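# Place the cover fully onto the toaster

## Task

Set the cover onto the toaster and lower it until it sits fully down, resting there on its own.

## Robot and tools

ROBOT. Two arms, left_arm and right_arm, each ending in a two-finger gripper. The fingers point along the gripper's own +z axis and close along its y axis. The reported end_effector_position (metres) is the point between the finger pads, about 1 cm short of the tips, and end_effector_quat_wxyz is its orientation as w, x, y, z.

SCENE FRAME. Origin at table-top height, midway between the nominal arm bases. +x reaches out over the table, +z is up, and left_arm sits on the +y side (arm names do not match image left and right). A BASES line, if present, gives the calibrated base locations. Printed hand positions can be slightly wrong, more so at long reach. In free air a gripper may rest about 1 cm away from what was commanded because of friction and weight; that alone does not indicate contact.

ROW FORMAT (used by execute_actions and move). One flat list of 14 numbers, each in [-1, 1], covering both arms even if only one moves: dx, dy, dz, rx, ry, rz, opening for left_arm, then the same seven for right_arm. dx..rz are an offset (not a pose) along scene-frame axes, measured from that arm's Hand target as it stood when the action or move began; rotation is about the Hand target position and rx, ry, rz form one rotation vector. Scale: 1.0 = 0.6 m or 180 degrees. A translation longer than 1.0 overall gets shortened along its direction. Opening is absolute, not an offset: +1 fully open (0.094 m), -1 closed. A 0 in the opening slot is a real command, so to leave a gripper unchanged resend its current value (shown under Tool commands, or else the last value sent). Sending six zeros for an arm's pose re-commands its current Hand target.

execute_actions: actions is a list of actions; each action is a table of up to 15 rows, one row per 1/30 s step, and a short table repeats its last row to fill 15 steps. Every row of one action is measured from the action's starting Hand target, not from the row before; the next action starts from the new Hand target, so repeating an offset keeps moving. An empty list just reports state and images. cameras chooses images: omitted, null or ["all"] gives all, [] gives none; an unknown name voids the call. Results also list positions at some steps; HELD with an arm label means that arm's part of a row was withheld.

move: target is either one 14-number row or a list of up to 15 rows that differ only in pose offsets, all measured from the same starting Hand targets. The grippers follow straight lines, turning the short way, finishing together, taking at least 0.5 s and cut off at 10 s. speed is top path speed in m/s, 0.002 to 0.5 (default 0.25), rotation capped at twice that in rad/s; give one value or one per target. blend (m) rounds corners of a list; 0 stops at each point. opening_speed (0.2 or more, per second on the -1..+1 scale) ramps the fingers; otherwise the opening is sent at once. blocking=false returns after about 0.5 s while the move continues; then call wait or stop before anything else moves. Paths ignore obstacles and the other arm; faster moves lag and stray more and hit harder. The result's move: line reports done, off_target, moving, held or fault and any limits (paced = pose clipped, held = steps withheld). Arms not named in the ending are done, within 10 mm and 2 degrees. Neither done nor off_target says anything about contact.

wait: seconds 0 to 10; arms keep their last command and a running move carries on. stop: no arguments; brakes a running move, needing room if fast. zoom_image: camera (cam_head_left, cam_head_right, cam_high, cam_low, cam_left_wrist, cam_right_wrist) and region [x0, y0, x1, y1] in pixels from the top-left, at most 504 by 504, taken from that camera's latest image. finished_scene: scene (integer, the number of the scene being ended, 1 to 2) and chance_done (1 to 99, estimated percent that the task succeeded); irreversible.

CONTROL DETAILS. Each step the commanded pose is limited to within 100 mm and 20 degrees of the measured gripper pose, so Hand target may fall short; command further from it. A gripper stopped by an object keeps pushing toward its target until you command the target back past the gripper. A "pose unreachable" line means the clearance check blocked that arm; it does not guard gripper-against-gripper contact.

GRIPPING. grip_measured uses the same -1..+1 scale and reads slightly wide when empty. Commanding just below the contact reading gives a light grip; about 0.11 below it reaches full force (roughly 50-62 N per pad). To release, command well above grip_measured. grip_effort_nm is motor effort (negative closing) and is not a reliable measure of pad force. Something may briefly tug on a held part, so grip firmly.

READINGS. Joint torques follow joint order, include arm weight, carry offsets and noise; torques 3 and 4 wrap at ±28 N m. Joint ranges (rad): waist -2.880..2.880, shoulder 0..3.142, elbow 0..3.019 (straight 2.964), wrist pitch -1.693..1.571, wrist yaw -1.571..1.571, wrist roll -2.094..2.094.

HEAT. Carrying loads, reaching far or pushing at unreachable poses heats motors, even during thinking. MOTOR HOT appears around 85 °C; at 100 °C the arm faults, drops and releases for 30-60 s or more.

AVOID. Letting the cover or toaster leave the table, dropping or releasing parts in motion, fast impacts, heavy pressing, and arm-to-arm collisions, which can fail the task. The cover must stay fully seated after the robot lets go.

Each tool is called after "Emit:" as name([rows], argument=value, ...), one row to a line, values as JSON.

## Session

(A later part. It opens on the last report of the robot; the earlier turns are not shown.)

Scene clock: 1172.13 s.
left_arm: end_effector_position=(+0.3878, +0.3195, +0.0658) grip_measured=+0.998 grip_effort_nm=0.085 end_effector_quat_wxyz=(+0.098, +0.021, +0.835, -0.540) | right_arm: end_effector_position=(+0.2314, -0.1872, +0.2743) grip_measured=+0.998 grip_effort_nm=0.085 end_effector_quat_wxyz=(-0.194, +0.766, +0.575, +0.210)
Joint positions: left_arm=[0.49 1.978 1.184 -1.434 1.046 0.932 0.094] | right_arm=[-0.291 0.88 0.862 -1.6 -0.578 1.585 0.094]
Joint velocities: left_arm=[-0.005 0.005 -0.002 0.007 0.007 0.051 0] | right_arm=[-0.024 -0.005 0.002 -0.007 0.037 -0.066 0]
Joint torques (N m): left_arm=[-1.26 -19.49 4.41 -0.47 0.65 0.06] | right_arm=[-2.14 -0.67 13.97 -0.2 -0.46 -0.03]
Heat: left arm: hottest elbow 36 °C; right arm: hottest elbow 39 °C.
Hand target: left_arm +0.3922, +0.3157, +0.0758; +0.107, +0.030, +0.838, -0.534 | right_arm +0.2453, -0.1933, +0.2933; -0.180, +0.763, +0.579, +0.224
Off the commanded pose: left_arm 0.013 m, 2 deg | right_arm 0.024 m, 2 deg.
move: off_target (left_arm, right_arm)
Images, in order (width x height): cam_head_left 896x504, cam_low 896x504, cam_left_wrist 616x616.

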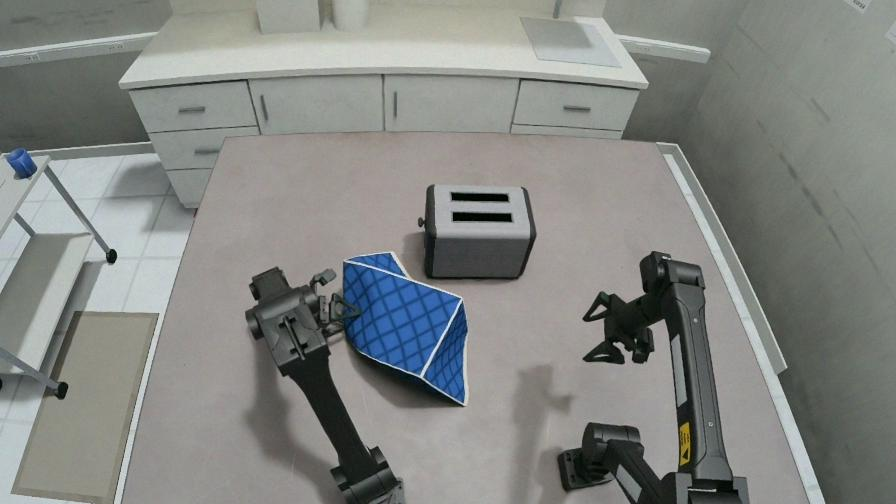

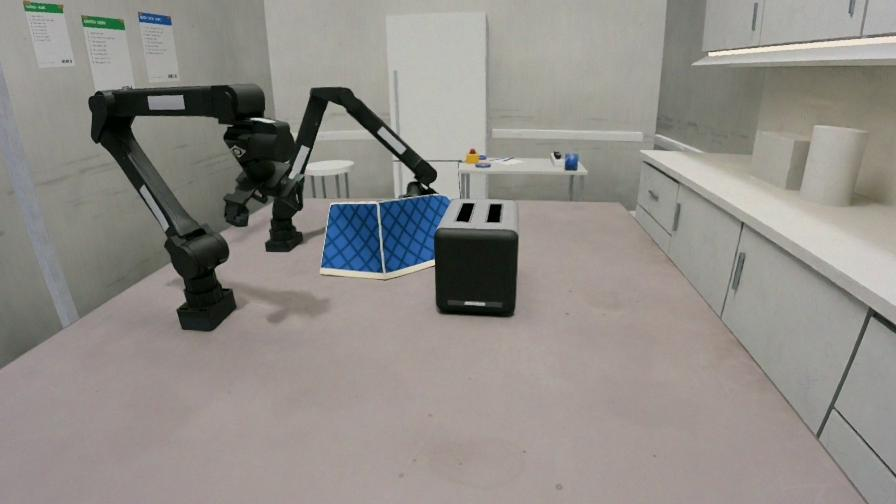

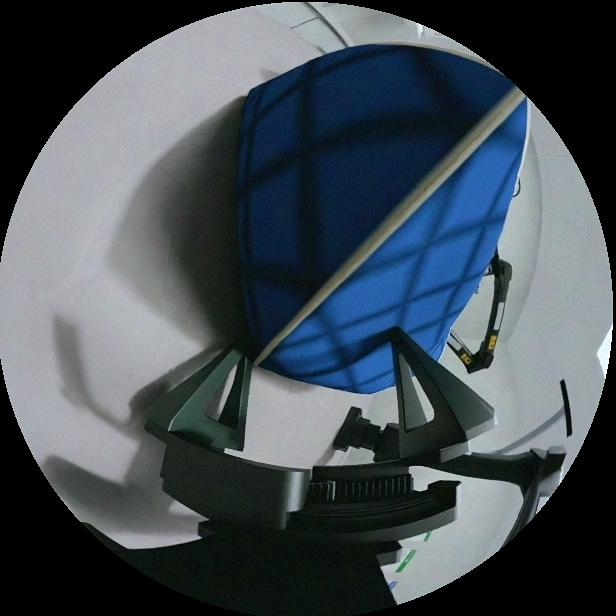

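Emit:
move(target=[-0.02,-0.07,-0.02,0,0,0,1,0,0,0,0,0,0,1], speed=0.12, cameras=[])

Emit:
move(target=[0,0,0,0,0,0,-0.98,0,0,0,0,0,0,1], opening_speed=1.5, cameras=["cam_head_left","cam_left_wrist"])

Emit:
move(target=[0.02,0.06,0.22,0,0,0,-0.98,0,0,0,0,0,0,1], speed=0.15, cameras=["cam_head_left","cam_low","cam_left_wrist"])

Scene clock: 1191.90 s.
left_arm: end_effector_position=(+0.3753, +0.2783, +0.0543) grip_measured=+0.998 grip_effort_nm=0.081 end_effector_quat_wxyz=(+0.098, +0.020, +0.836, -0.540) | right_arm: end_effector_position=(+0.2314, -0.1872, +0.2743) grip_measured=+0.998 grip_effort_nm=0.085 end_effector_quat_wxyz=(-0.194, +0.767, +0.575, +0.210)
Joint positions: left_arm=[0.419 1.925 1.064 -1.258 1.085 0.808 0.094] | right_arm=[-0.292 0.88 0.862 -1.6 -0.578 1.585 0.094]
Joint velocities: left_arm=[-0.005 -0.015 -0.002 0.002 0.007 0.037 -0.001] | right_arm=[0.005 -0.005 -0.007 -0.012 -0.022 -0.022 0.001]
Joint torques (N m): left_arm=[-1.55 -18.26 4.18 -0.34 0.64 0.04] | right_arm=[-2.14 -0.56 13.93 -0.24 -0.47 -0.03]
Heat: left arm: hottest shoulder 34 °C; right arm: hottest elbow 40 °C.
Hand target: left_arm +0.3793, +0.2741, +0.0635; +0.106, +0.031, +0.838, -0.535 | right_arm +0.2453, -0.1934, +0.2933; -0.180, +0.763, +0.579, +0.224
Off the commanded pose: left_arm 0.012 m, 2 deg | right_arm 0.024 m, 2 deg.
move: off_target (left_arm, right_arm)
No camera images: "cameras" was empty.

Scene clock: 1193.50 s.
left_arm: end_effector_position=(+0.3767, +0.2782, +0.0578) grip_measured=-0.787 grip_effort_nm=-1.033 end_effector_quat_wxyz=(+0.103, +0.021, +0.835, -0.541) | right_arm: end_effector_position=(+0.2314, -0.1872, +0.2743) grip_measured=+0.998 grip_effort_nm=0.076 end_effector_quat_wxyz=(-0.194, +0.767, +0.575, +0.210)
Joint positions: left_arm=[0.419 1.918 1.064 -1.257 1.093 0.808 0.01] | right_arm=[-0.292 0.88 0.862 -1.6 -0.578 1.585 0.094]
Joint velocities: left_arm=[-0.005 -0.005 -0.002 0.017 -0.022 -0.022 0] | right_arm=[-0.005 -0.005 -0.012 0.007 0.037 0.037 -0.001]
Joint torques (N m): left_arm=[-1.32 -17.38 4.15 -0.31 0.34 0.04] | right_arm=[-2.02 -0.62 13.98 -0.21 -0.46 -0.03]
Heat: left arm: hottest shoulder 34 °C; right arm: hottest elbow 40 °C.
Hand target: left_arm +0.3793, +0.2741, +0.0635; +0.107, +0.031, +0.838, -0.535 | right_arm +0.2453, -0.1934, +0.2933; -0.180, +0.763, +0.579, +0.224
Off the commanded pose: left_arm 0.008 m, 1 deg | right_arm 0.024 m, 2 deg.
move: off_target (right_arm)
Images, in order (width x height): cam_head_left 896x504, cam_left_wrist 616x616.

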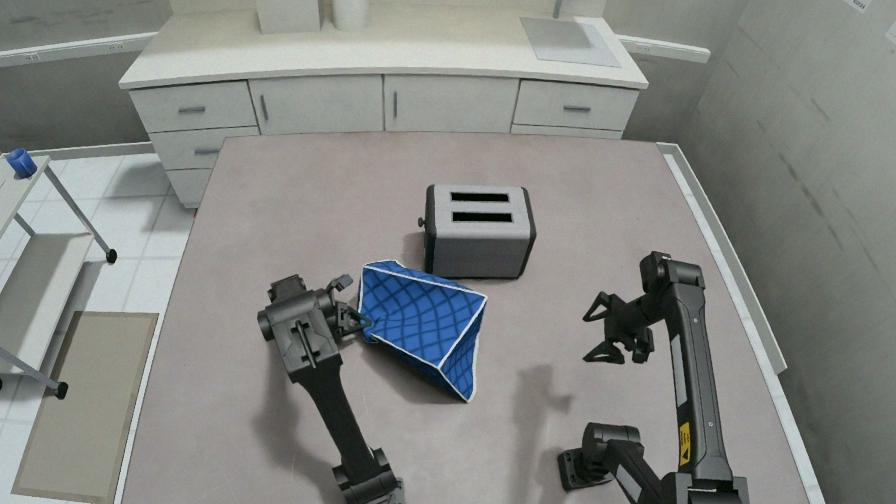

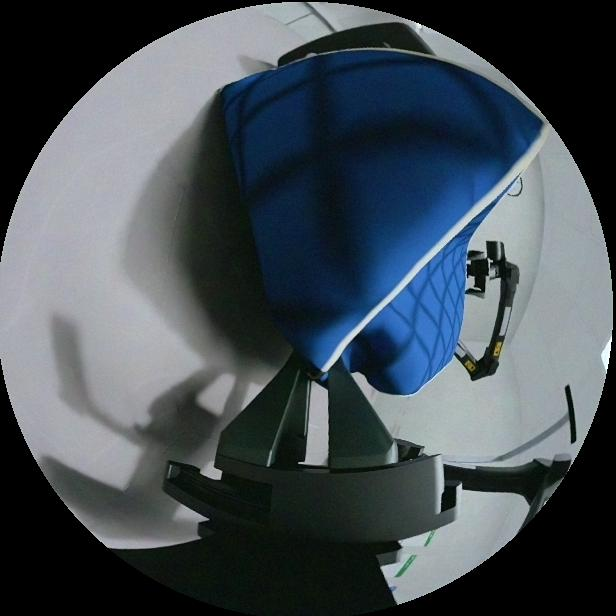

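Scene clock: 1195.23 s.
left_arm: end_effector_position=(+0.3833, +0.2972, +0.1778) grip_measured=-0.786 grip_effort_nm=-1.028 end_effector_quat_wxyz=(+0.085, +0.021, +0.835, -0.544) | right_arm: end_effector_position=(+0.2314, -0.1872, +0.2743) grip_measured=+0.998 grip_effort_nm=0.085 end_effector_quat_wxyz=(-0.194, +0.767, +0.575, +0.210)
Joint positions: left_arm=[0.448 1.768 1.227 -1.665 1.058 0.884 0.01] | right_arm=[-0.292 0.88 0.862 -1.6 -0.578 1.585 0.094]
Joint velocities: left_arm=[0.005 -0.005 -0.007 0.002 -0.007 -0.007 0] | right_arm=[-0.005 -0.005 -0.007 -0.002 0.037 -0.066 0]
Joint torques (N m): left_arm=[0.97 -17.08 8.31 -1.43 0.44 0.23] | right_arm=[-2.14 -0.62 13.98 -0.2 -0.46 -0.03]
Heat: left arm: hottest shoulder 34 °C; right arm: hottest elbow 40 °C.
Hand target: left_arm +0.3916, +0.3082, +0.1951; +0.107, +0.030, +0.838, -0.534 | right_arm +0.2453, -0.1934, +0.2933; -0.180, +0.763, +0.579, +0.224
Off the commanded pose: left_arm 0.023 m, 3 deg | right_arm 0.024 m, 2 deg.
move: off_target (left_arm, right_arm)
Images, in order (width x height): cam_head_left 896x504, cam_low 896x504, cam_left_wrist 616x616.

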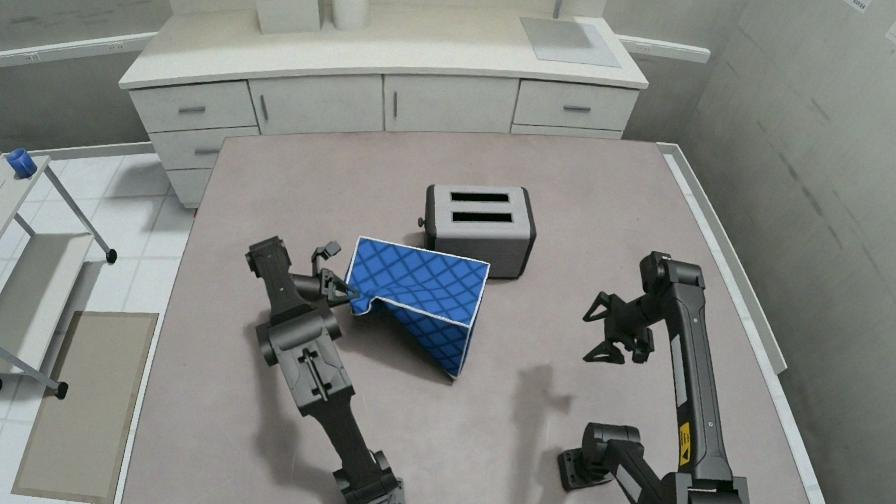

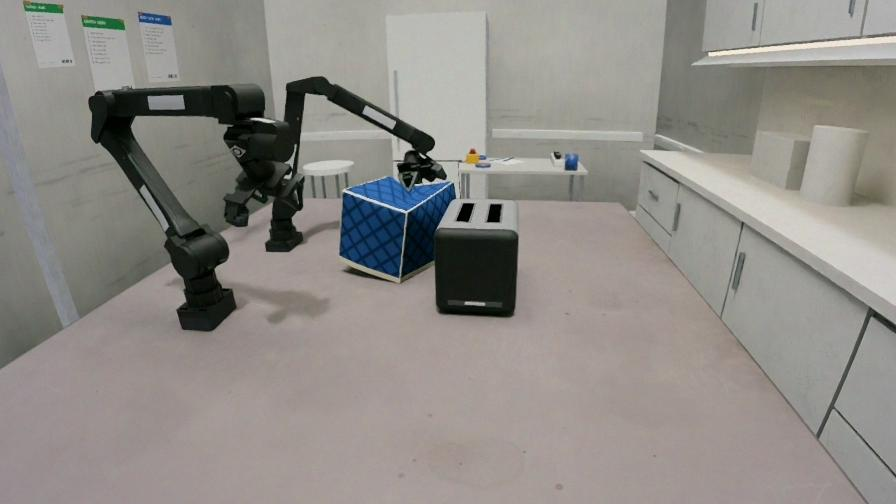

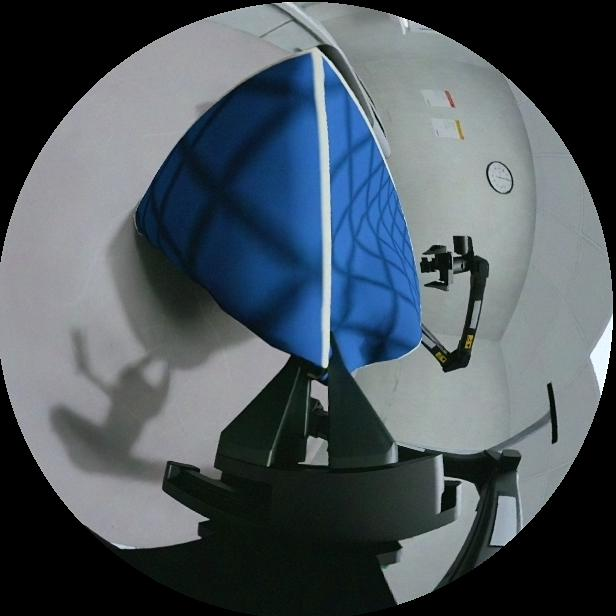

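Emit:
move(target=[0,0,0,0,0,0,-0.98,0.35,0.04,0,0.145,-0.383,0.394,1], cameras=["cam_head_left","cam_low","cam_right_wrist"])

Scene clock: 1217.87 s.
left_arm: end_effector_position=(+0.3832, +0.2972, +0.1778) grip_measured=-0.786 grip_effort_nm=-1.028 end_effector_quat_wxyz=(+0.085, +0.022, +0.835, -0.543) | right_arm: end_effector_position=(+0.4392, -0.1703, +0.2833) grip_measured=+0.998 grip_effort_nm=0.081 end_effector_quat_wxyz=(-0.028, +0.069, +0.839, +0.539)
Joint positions: left_arm=[0.448 1.768 1.227 -1.666 1.058 0.885 0.01] | right_arm=[-0.268 1.604 1.292 -1.67 -1.098 -0.321 0.094]
Joint velocities: left_arm=[-0.015 -0.005 -0.002 -0.007 0.037 -0.051 0] | right_arm=[-0.015 -0.005 0.007 -0.007 -0.037 -0.022 0]
Joint torques (N m): left_arm=[0.79 -17.26 8.23 -1.33 0.49 0.29] | right_arm=[0.21 -8.53 12.66 -0.62 -0.62 -0.13]
Heat: left arm: hottest elbow 36 °C; right arm: hottest elbow 41 °C.
Hand target: left_arm +0.3916, +0.3082, +0.1951; +0.107, +0.030, +0.838, -0.534 | right_arm +0.4542, -0.1682, +0.2894; -0.083, +0.011, +0.825, +0.559
Off the commanded pose: left_arm 0.022 m, 3 deg | right_arm 0.019 m, 9 deg.
joint sent to its limit (right arm) — joint 4 (wrist pitch), lower limit. The joint targets are off in position and orientation.
move: off_target (left_arm, right_arm)
Images, in order (width x height): cam_head_left 896x504, cam_low 896x504, cam_right_wrist 616x616.

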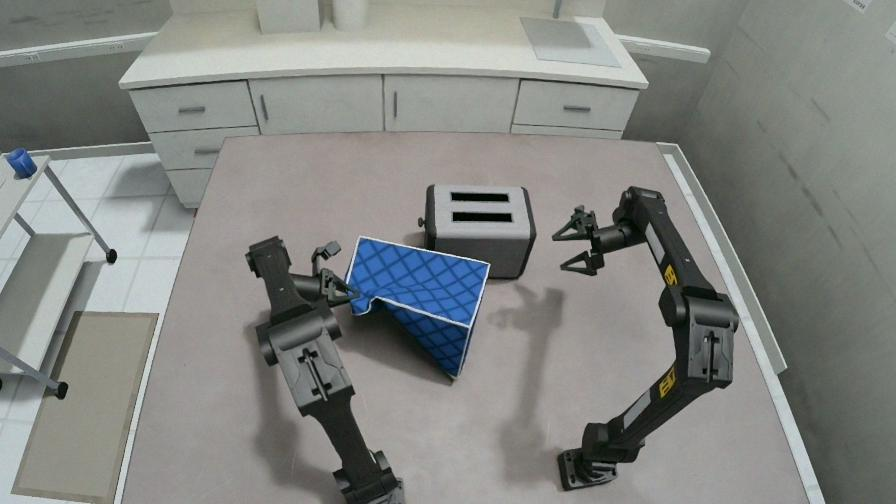

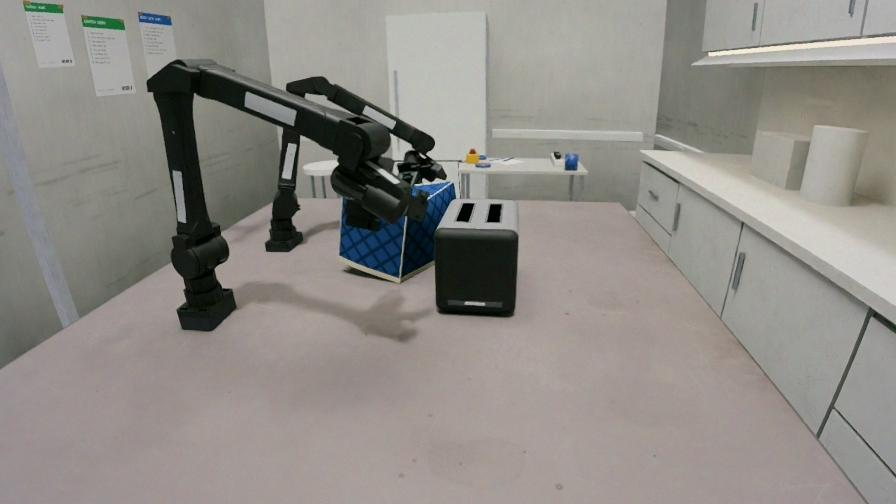

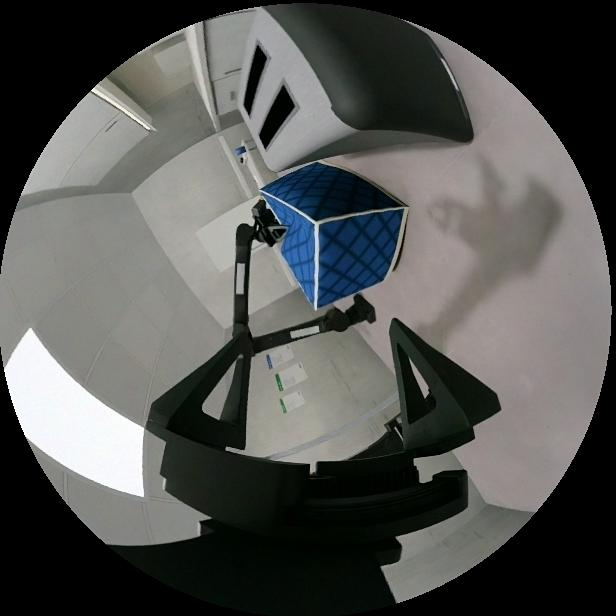

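Emit:
move(target=[0,0,0,0,0,0,-0.98,0.015,0.15,-0.12,0,0,0,1], speed=0.15, cameras=["cam_head_left","cam_low","cam_right_wrist"])

Scene clock: 1224.57 s.
left_arm: end_effector_position=(+0.3832, +0.2972, +0.1778) grip_measured=-0.786 grip_effort_nm=-1.028 end_effector_quat_wxyz=(+0.086, +0.022, +0.835, -0.543) | right_arm: end_effector_position=(+0.4612, -0.0842, +0.2377) grip_measured=+0.998 grip_effort_nm=0.076 end_effector_quat_wxyz=(-0.054, -0.007, +0.825, +0.563)
Joint positions: left_arm=[0.448 1.768 1.227 -1.666 1.058 0.885 0.01] | right_arm=[-0.073 1.722 1.293 -1.489 -1.177 -0.286 0.094]
Joint velocities: left_arm=[-0.015 -0.005 -0.002 -0.012 -0.066 0.007 0] | right_arm=[0.005 -0.005 -0.012 -0.002 0.022 -0.007 -0.001]
Joint torques (N m): left_arm=[0.85 -17.32 8.23 -1.33 0.46 0.25] | right_arm=[0.15 -8.88 7.36 -0.01 -0.6 0.36]
Heat: left arm: hottest elbow 37 °C; right arm: hottest elbow 41 °C.
Hand target: left_arm +0.3916, +0.3082, +0.1951; +0.107, +0.030, +0.838, -0.534 | right_arm +0.4623, -0.0774, +0.2182; -0.083, +0.011, +0.823, +0.562
Off the commanded pose: left_arm 0.022 m, 3 deg | right_arm 0.021 m, 4 deg.
move: off_target (left_arm, right_arm)
Images, in order (width x height): cam_head_left 896x504, cam_low 896x504, cam_right_wrist 616x616.

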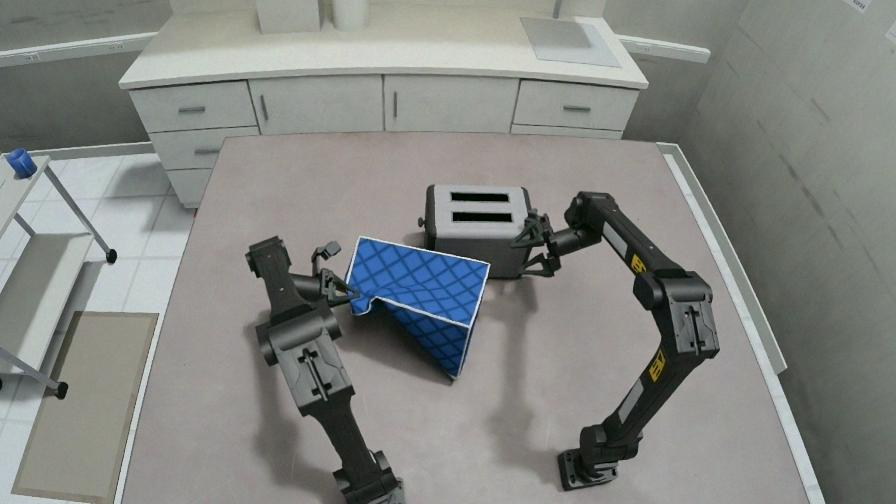

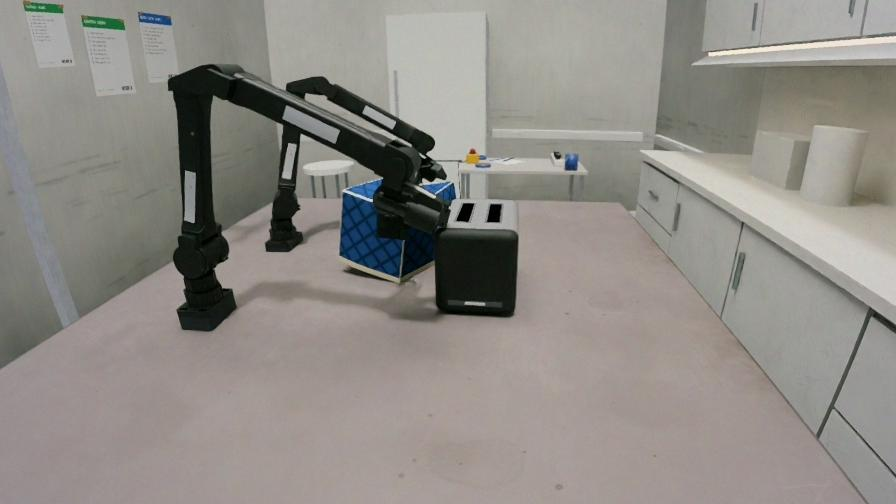

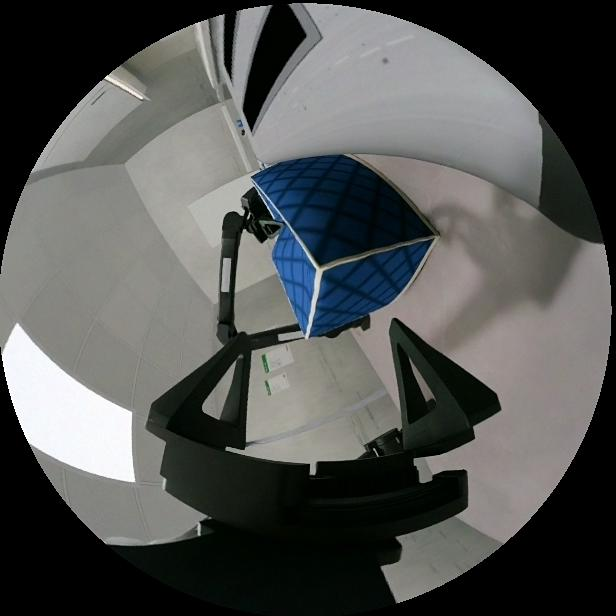

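Emit:
move(target=[0,0,0,0,0,0,-0.98,0.01,0.1,-0.04,0,0,0,1], speed=0.12, cameras=["cam_head_left","cam_low","cam_right_wrist"])

Scene clock: 1231.93 s.
left_arm: end_effector_position=(+0.3832, +0.2972, +0.1778) grip_measured=-0.786 grip_effort_nm=-1.018 end_effector_quat_wxyz=(+0.086, +0.022, +0.835, -0.543) | right_arm: end_effector_position=(+0.4805, -0.0226, +0.2302) grip_measured=+0.998 grip_effort_nm=0.095 end_effector_quat_wxyz=(-0.025, -0.042, +0.817, +0.575)
Joint positions: left_arm=[0.448 1.768 1.227 -1.666 1.058 0.885 0.01] | right_arm=[0.051 1.72 1.27 -1.14 -1.227 -0.028 0.094]
Joint velocities: left_arm=[-0.005 -0.005 0.007 0.002 -0.081 0.007 0] | right_arm=[0.005 0.015 0.002 -0.007 -0.095 -0.007 0]
Joint torques (N m): left_arm=[1.08 -17.49 8.21 -1.42 0.47 0.26] | right_arm=[0.26 -9.47 4.77 0.02 0.04 0.91]
Heat: left arm: hottest elbow 37 °C; right arm: hottest elbow 39 °C.
Hand target: left_arm +0.3916, +0.3082, +0.1951; +0.107, +0.030, +0.838, -0.534 | right_arm +0.4681, -0.0169, +0.1952; -0.082, +0.011, +0.822, +0.563
Off the commanded pose: left_arm 0.022 m, 3 deg | right_arm 0.038 m, 9 deg.
move: off_target (left_arm, right_arm)
Images, in order (width x height): cam_head_left 896x504, cam_low 896x504, cam_right_wrist 616x616.

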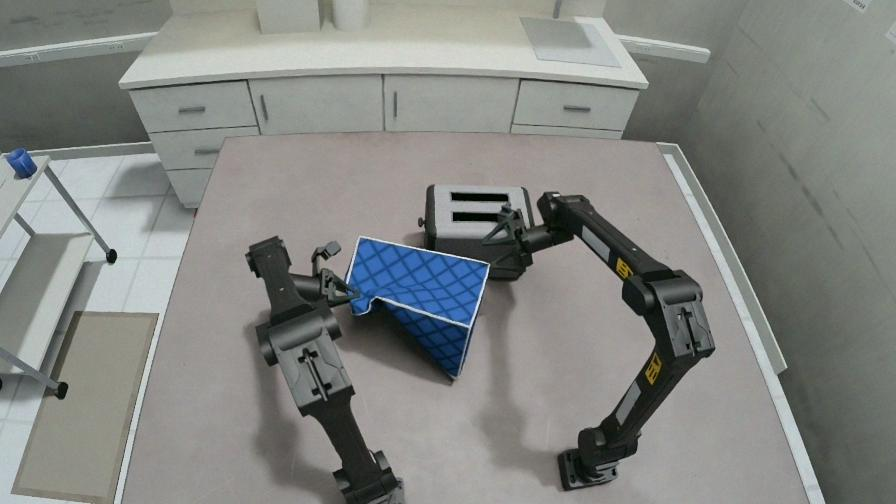

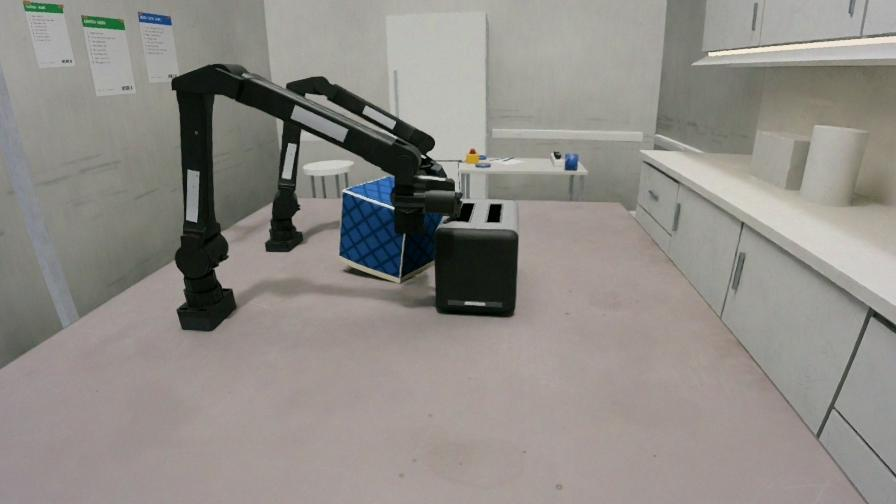

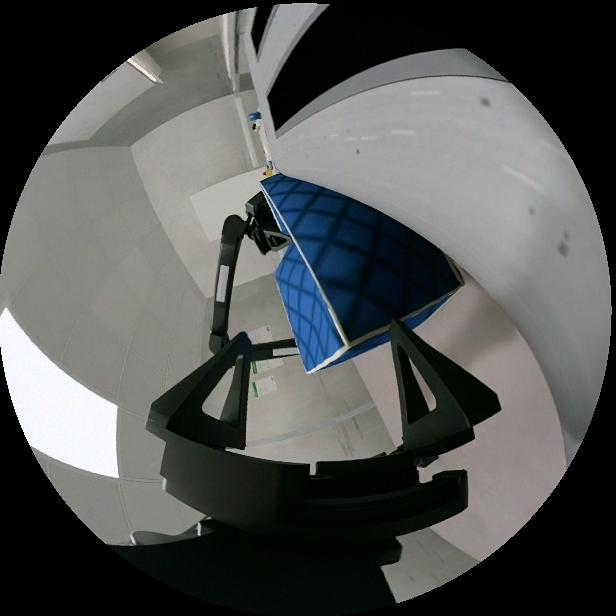

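Emit:
move(target=[0,0,0,0,0,0,-0.98,-0.05,0.05,0.01,0,0,0,1], speed=0.12, cameras=["cam_head_left","cam_right_wrist"])

Scene clock: 1236.93 s.
left_arm: end_effector_position=(+0.3831, +0.2973, +0.1777) grip_measured=-0.786 grip_effort_nm=-1.033 end_effector_quat_wxyz=(+0.086, +0.022, +0.835, -0.543) | right_arm: end_effector_position=(+0.4544, +0.0078, +0.2304) grip_measured=+0.998 grip_effort_nm=0.090 end_effector_quat_wxyz=(-0.029, -0.041, +0.815, +0.577)
Joint positions: left_arm=[0.448 1.768 1.227 -1.666 1.058 0.887 0.01] | right_arm=[0.121 1.64 1.161 -0.933 -1.227 0.169 0.094]
Joint velocities: left_arm=[-0.015 -0.005 -0.007 -0.007 -0.022 0.007 -0.001] | right_arm=[-0.005 -0.015 0.012 0.012 -0.022 0.037 0]
Joint torques (N m): left_arm=[1.03 -17.38 8.23 -1.39 0.5 0.25] | right_arm=[0.5 -9.47 4.78 -0.08 0.01 0.91]
Heat: left arm: hottest elbow 37 °C; right arm: hottest elbow 38 °C.
Hand target: left_arm +0.3916, +0.3083, +0.1951; +0.107, +0.030, +0.838, -0.534 | right_arm +0.4382, +0.0133, +0.2023; -0.082, +0.011, +0.822, +0.564
Off the commanded pose: left_arm 0.022 m, 3 deg | right_arm 0.034 m, 9 deg.
move: off_target (left_arm, right_arm)
Images, in order (width x height): cam_head_left 896x504, cam_right_wrist 616x616.

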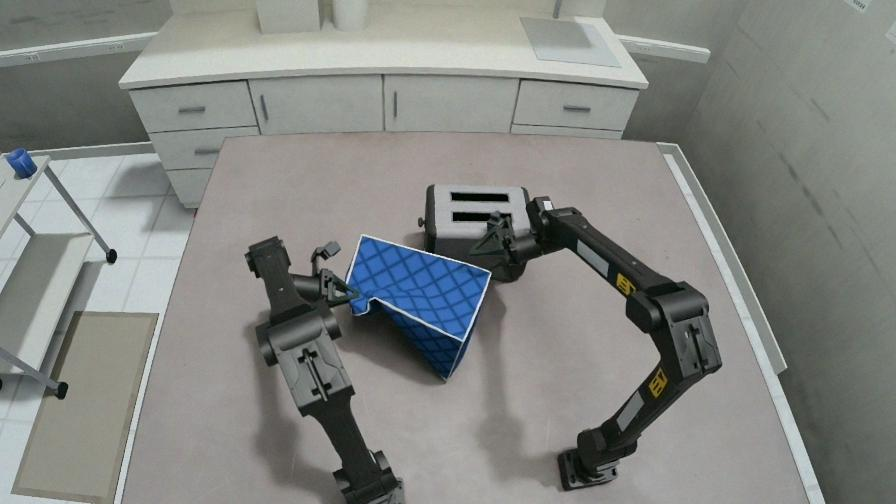

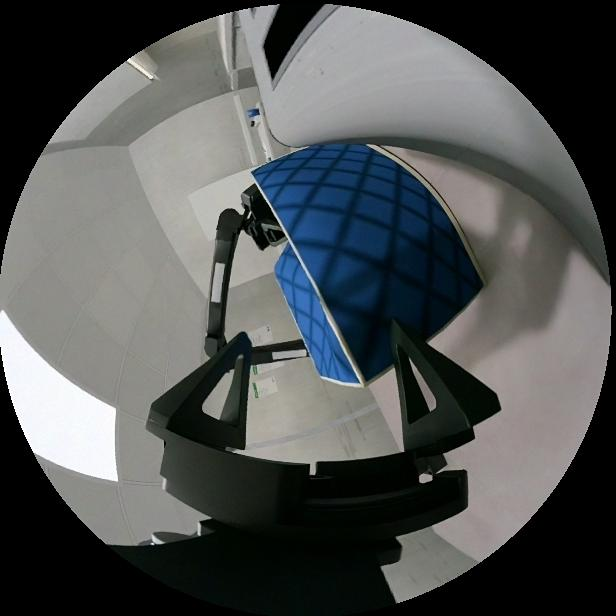

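Emit:
move(target=[0,0,0,0,0,0,-0.98,0,0,0.02,0,0,0,-0.98], opening_speed=1.5, cameras=["cam_right_wrist"])

Emit:
move(target=[0,0,0.16,0,0,0,-0.98,0,0,0.16,0,0,0,-0.98], speed=0.12)

Scene clock: 1241.60 s.
left_arm: end_effector_position=(+0.3831, +0.2974, +0.1777) grip_measured=-0.786 grip_effort_nm=-1.033 end_effector_quat_wxyz=(+0.086, +0.023, +0.835, -0.543) | right_arm: end_effector_position=(+0.4529, +0.0090, +0.2338) grip_measured=-0.977 grip_effort_nm=-0.105 end_effector_quat_wxyz=(-0.039, -0.028, +0.817, +0.575)
Joint positions: left_arm=[0.448 1.768 1.227 -1.666 1.057 0.888 0.01] | right_arm=[0.124 1.632 1.161 -0.934 -1.224 0.209 0.001]
Joint velocities: left_arm=[-0.005 -0.005 0.002 -0.017 -0.022 0.007 -0.001] | right_arm=[0.005 -0.015 -0.012 0.002 0.007 0.022 0]
Joint torques (N m): left_arm=[0.56 -16.97 8.27 -1.39 0.5 0.21] | right_arm=[0.26 -10.4 5.39 -0.12 -0.08 0.74]
Heat: left arm: hottest elbow 37 °C; right arm: hottest elbow 37 °C.
Hand target: left_arm +0.3916, +0.3082, +0.1951; +0.107, +0.030, +0.838, -0.534 | right_arm +0.4383, +0.0133, +0.2144; -0.082, +0.011, +0.822, +0.564
Off the commanded pose: left_arm 0.022 m, 3 deg | right_arm 0.025 m, 7 deg.
move: off_target (left_arm, right_arm)
Images, in order (width x height): cam_right_wrist 616x616.

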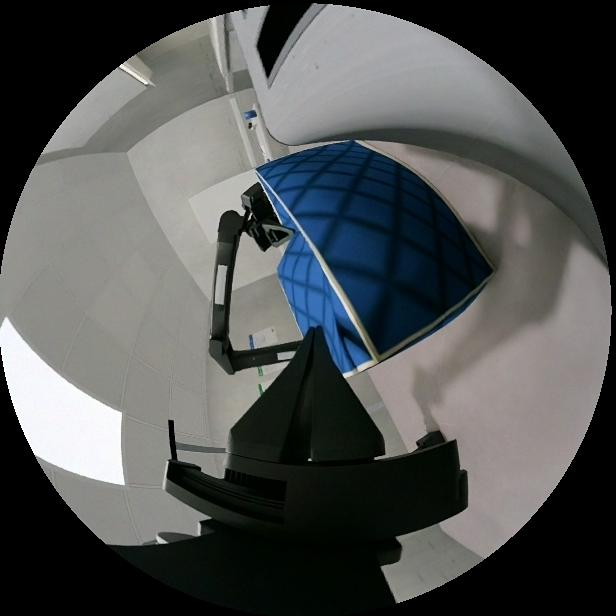

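Scene clock: 1243.23 s.
left_arm: end_effector_position=(+0.3847, +0.2973, +0.2671) grip_measured=-0.786 grip_effort_nm=-1.028 end_effector_quat_wxyz=(+0.126, -0.001, +0.850, -0.511) | right_arm: end_effector_position=(+0.4302, +0.0060, +0.2866) grip_measured=-0.978 grip_effort_nm=-0.100 end_effector_quat_wxyz=(-0.099, +0.028, +0.820, +0.562)
Joint positions: left_arm=[0.448 1.578 1.286 -1.677 1.066 0.688 0.01] | right_arm=[0.127 1.551 1.222 -1.177 -1.215 0.277 0.001]
Joint velocities: left_arm=[-0.005 -0.005 -0.007 -0.007 -0.007 -0.007 0.001] | right_arm=[-0.005 -0.015 -0.017 -0.017 0.037 0.022 0.001]
Joint torques (N m): left_arm=[0.91 -16.15 9.48 -1.05 0.87 0.1] | right_arm=[0.09 -11.05 13.38 0.01 -0.48 0.14]
Heat: left arm: hottest elbow 37 °C; right arm: hottest elbow 37 °C.
Hand target: left_arm +0.3911, +0.3070, +0.2907; +0.107, +0.032, +0.837, -0.536 | right_arm +0.4394, +0.0133, +0.3105; -0.082, +0.011, +0.822, +0.564
Off the commanded pose: left_arm 0.027 m, 5 deg | right_arm 0.026 m, 3 deg.
joint sent to its limit (left arm) — joint 4 (wrist pitch), lower limit. The joint targets are off in orientation, not in position.
move: off_target (left_arm, right_arm)

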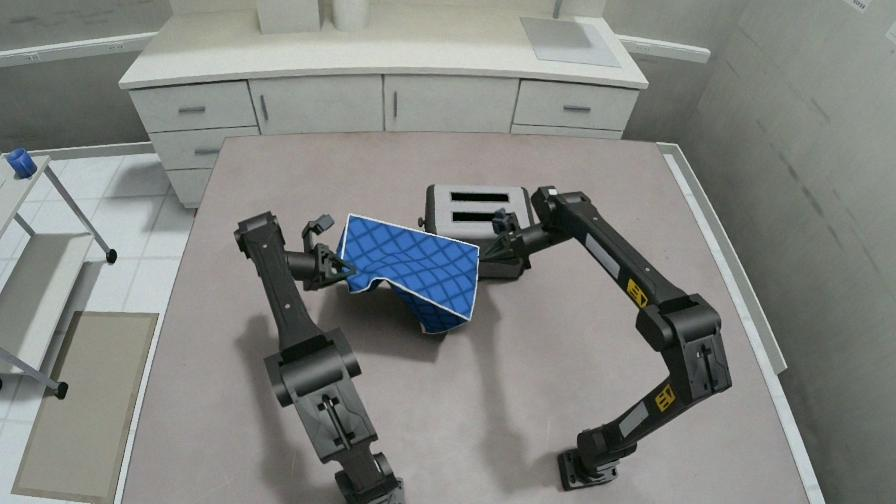

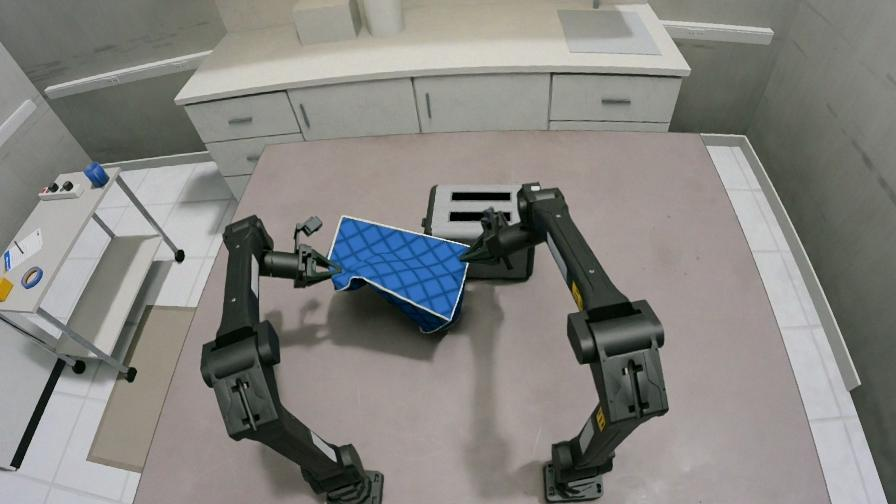

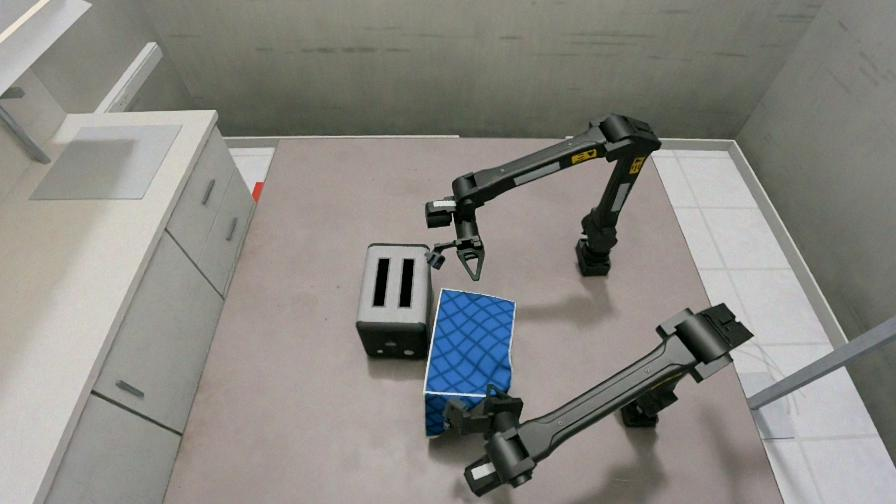

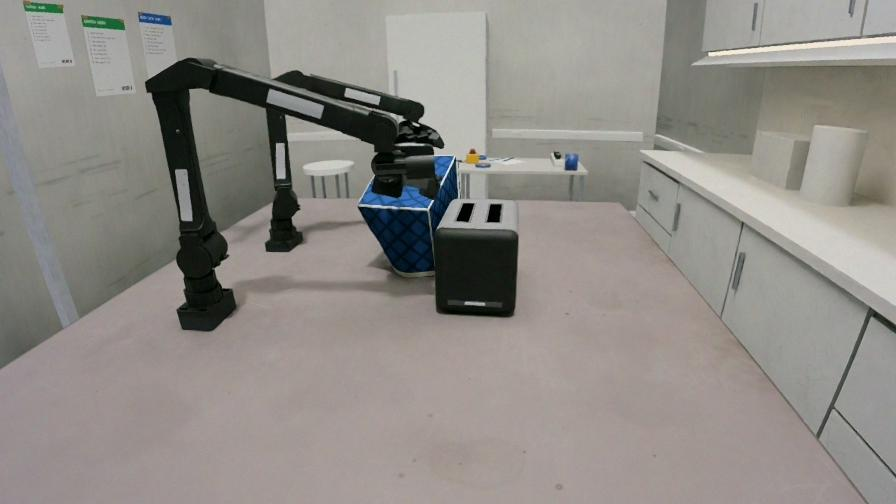

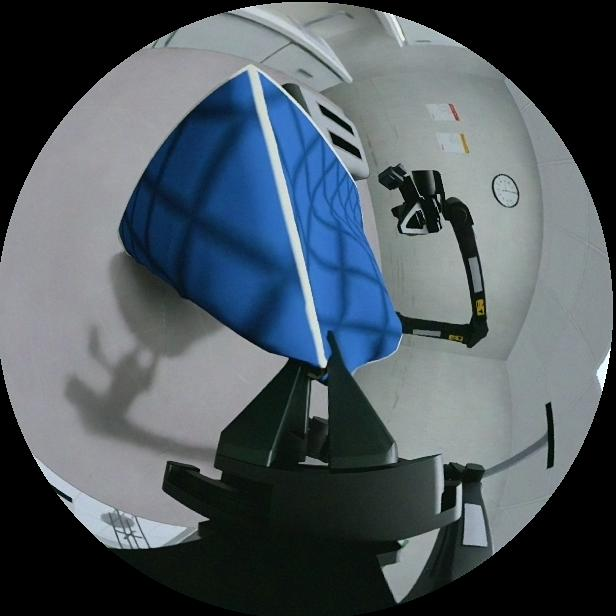

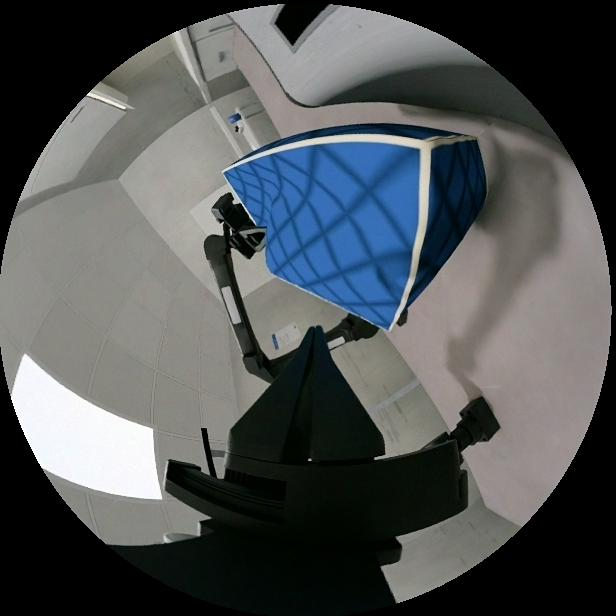

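Emit:
move(target=[-0.13,0.05,-0.06,0,0,0,-0.98,-0.08,-0.1,-0.05,0,0,0,1], speed=0.12, cameras=["cam_head_left","cam_low","cam_right_wrist"])

Scene clock: 1251.80 s.
left_arm: end_effector_position=(+0.3183, +0.3337, +0.2438) grip_measured=-0.786 grip_effort_nm=-1.023 end_effector_quat_wxyz=(+0.154, -0.016, +0.863, -0.480) | right_arm: end_effector_position=(+0.3917, -0.0418, +0.2767) grip_measured=+0.998 grip_effort_nm=0.090 end_effector_quat_wxyz=(-0.091, +0.014, +0.821, +0.563)
Joint positions: left_arm=[0.608 1.472 1.115 -1.677 0.99 0.829 0.01] | right_arm=[0.026 1.505 1.138 -1.416 -1.205 -0.049 0.094]
Joint velocities: left_arm=[-0.005 -0.015 -0.007 -0.012 -0.037 0.051 0.001] | right_arm=[0.005 -0.024 0.002 0.007 -0.007 -0.037 0.001]
Joint torques (N m): left_arm=[0.73 -13.92 6.57 -1.07 0.51 0.27] | right_arm=[-1.96 -10.05 8.01 -0.34 -0.45 -0.15]
Heat: left arm: hottest elbow 37 °C; right arm: hottest elbow 37 °C.
Hand target: left_arm +0.3138, +0.3378, +0.2545; +0.108, +0.032, +0.837, -0.535 | right_arm +0.3911, -0.0470, +0.2802; -0.082, +0.011, +0.823, +0.562
Off the commanded pose: left_arm 0.012 m, 10 deg | right_arm 0.006 m, 1 deg.
joint sent to its limit (left arm) — joint 4 (wrist pitch), lower limit. The joint targets are off in orientation, not in position.
move: off_target (left_arm)
Images, in order (width x height): cam_head_left 896x504, cam_low 896x504, cam_right_wrist 616x616.

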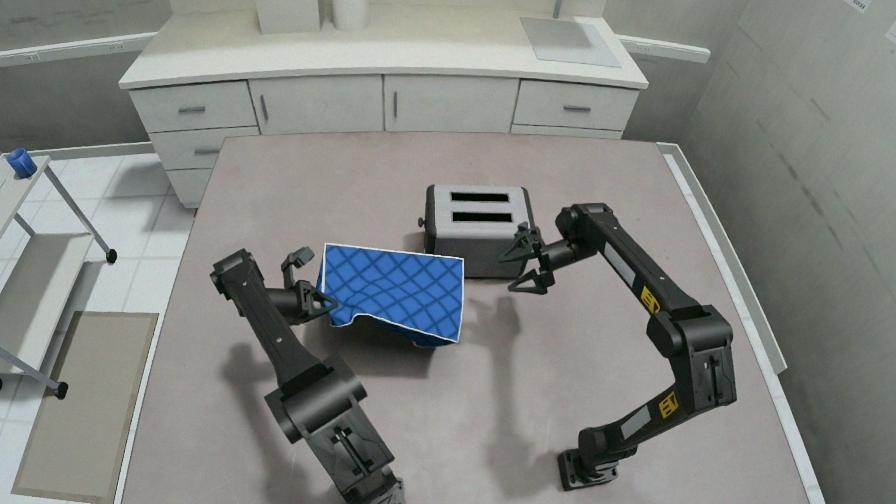

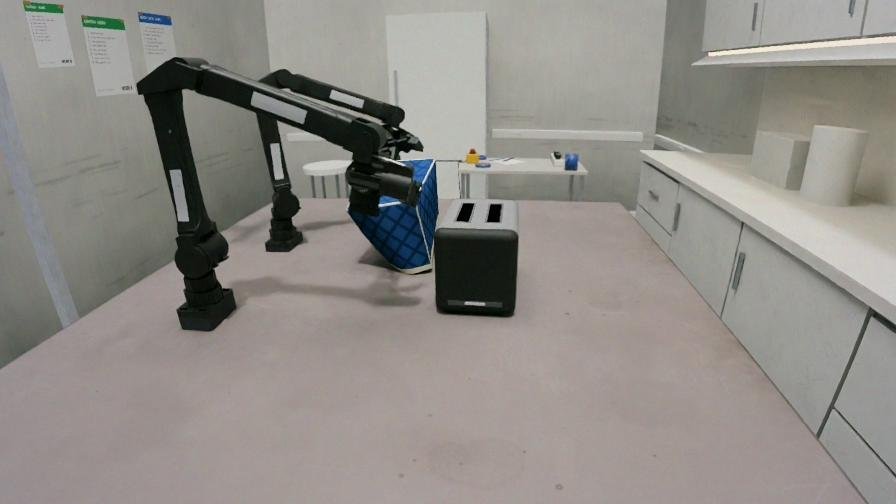

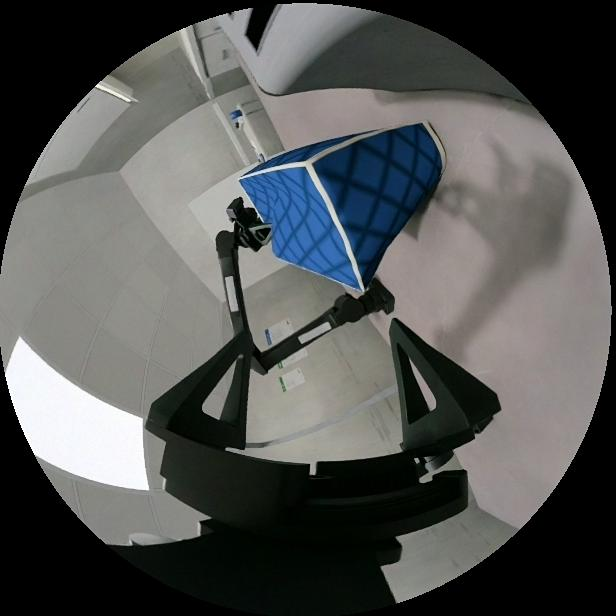

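Emit:
move(target=[0,0,0,0,0,0,-0.98,0,0.11,-0.065,0,0,0,1], speed=0.12, cameras=["cam_head_left","cam_right_wrist"])

Scene clock: 1257.87 s.
left_arm: end_effector_position=(+0.3183, +0.3337, +0.2438) grip_measured=-0.786 grip_effort_nm=-1.028 end_effector_quat_wxyz=(+0.154, -0.016, +0.863, -0.480) | right_arm: end_effector_position=(+0.3974, +0.0164, +0.2379) grip_measured=+0.998 grip_effort_nm=0.095 end_effector_quat_wxyz=(-0.084, +0.014, +0.820, +0.565)
Joint positions: left_arm=[0.608 1.472 1.115 -1.677 0.99 0.829 0.01] | right_arm=[0.164 1.503 1.023 -0.902 -1.21 0.367 0.094]
Joint velocities: left_arm=[-0.005 -0.024 0.002 0.007 0.007 0.051 0.001] | right_arm=[0.005 -0.005 -0.002 0.007 -0.037 -0.11 -0.001]
Joint torques (N m): left_arm=[0.97 -13.98 6.54 -1.01 0.5 0.25] | right_arm=[-0.15 -10.93 7.16 0.72 -0.46 0.19]
Heat: left arm: hottest elbow 37 °C; right arm: hottest elbow 36 °C.
Hand target: left_arm +0.3139, +0.3378, +0.2546; +0.108, +0.032, +0.837, -0.535 | right_arm +0.3907, +0.0195, +0.2426; -0.082, +0.011, +0.821, +0.564
Off the commanded pose: left_arm 0.012 m, 10 deg | right_arm 0.008 m, 1 deg.
joint sent to its limit (left arm) — joint 4 (wrist pitch), lower limit. The joint targets are off in orientation, not in position.
move: off_target (left_arm)
Images, in order (width x height): cam_head_left 896x504, cam_right_wrist 616x616.

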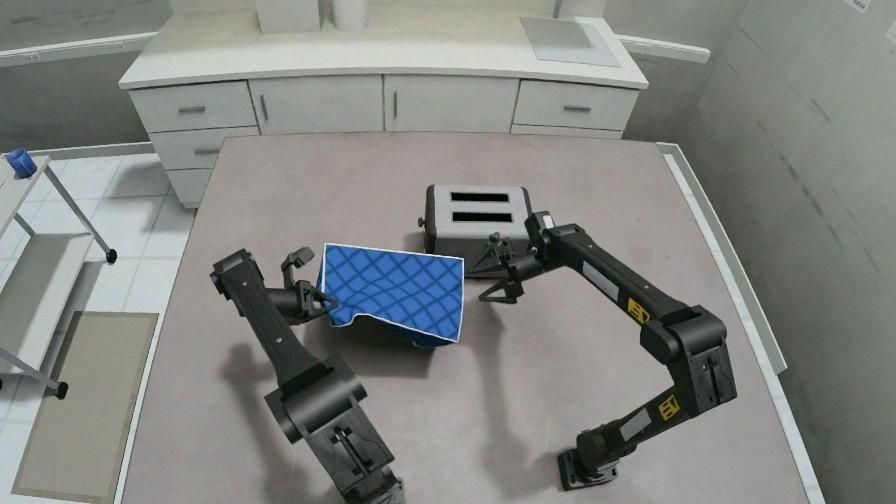

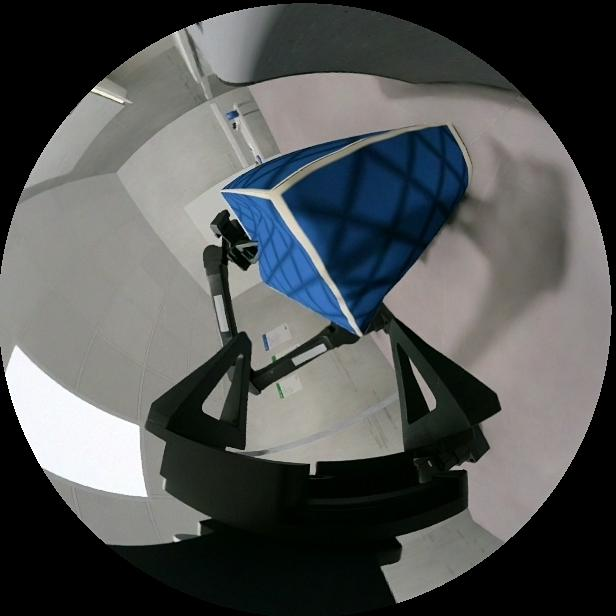

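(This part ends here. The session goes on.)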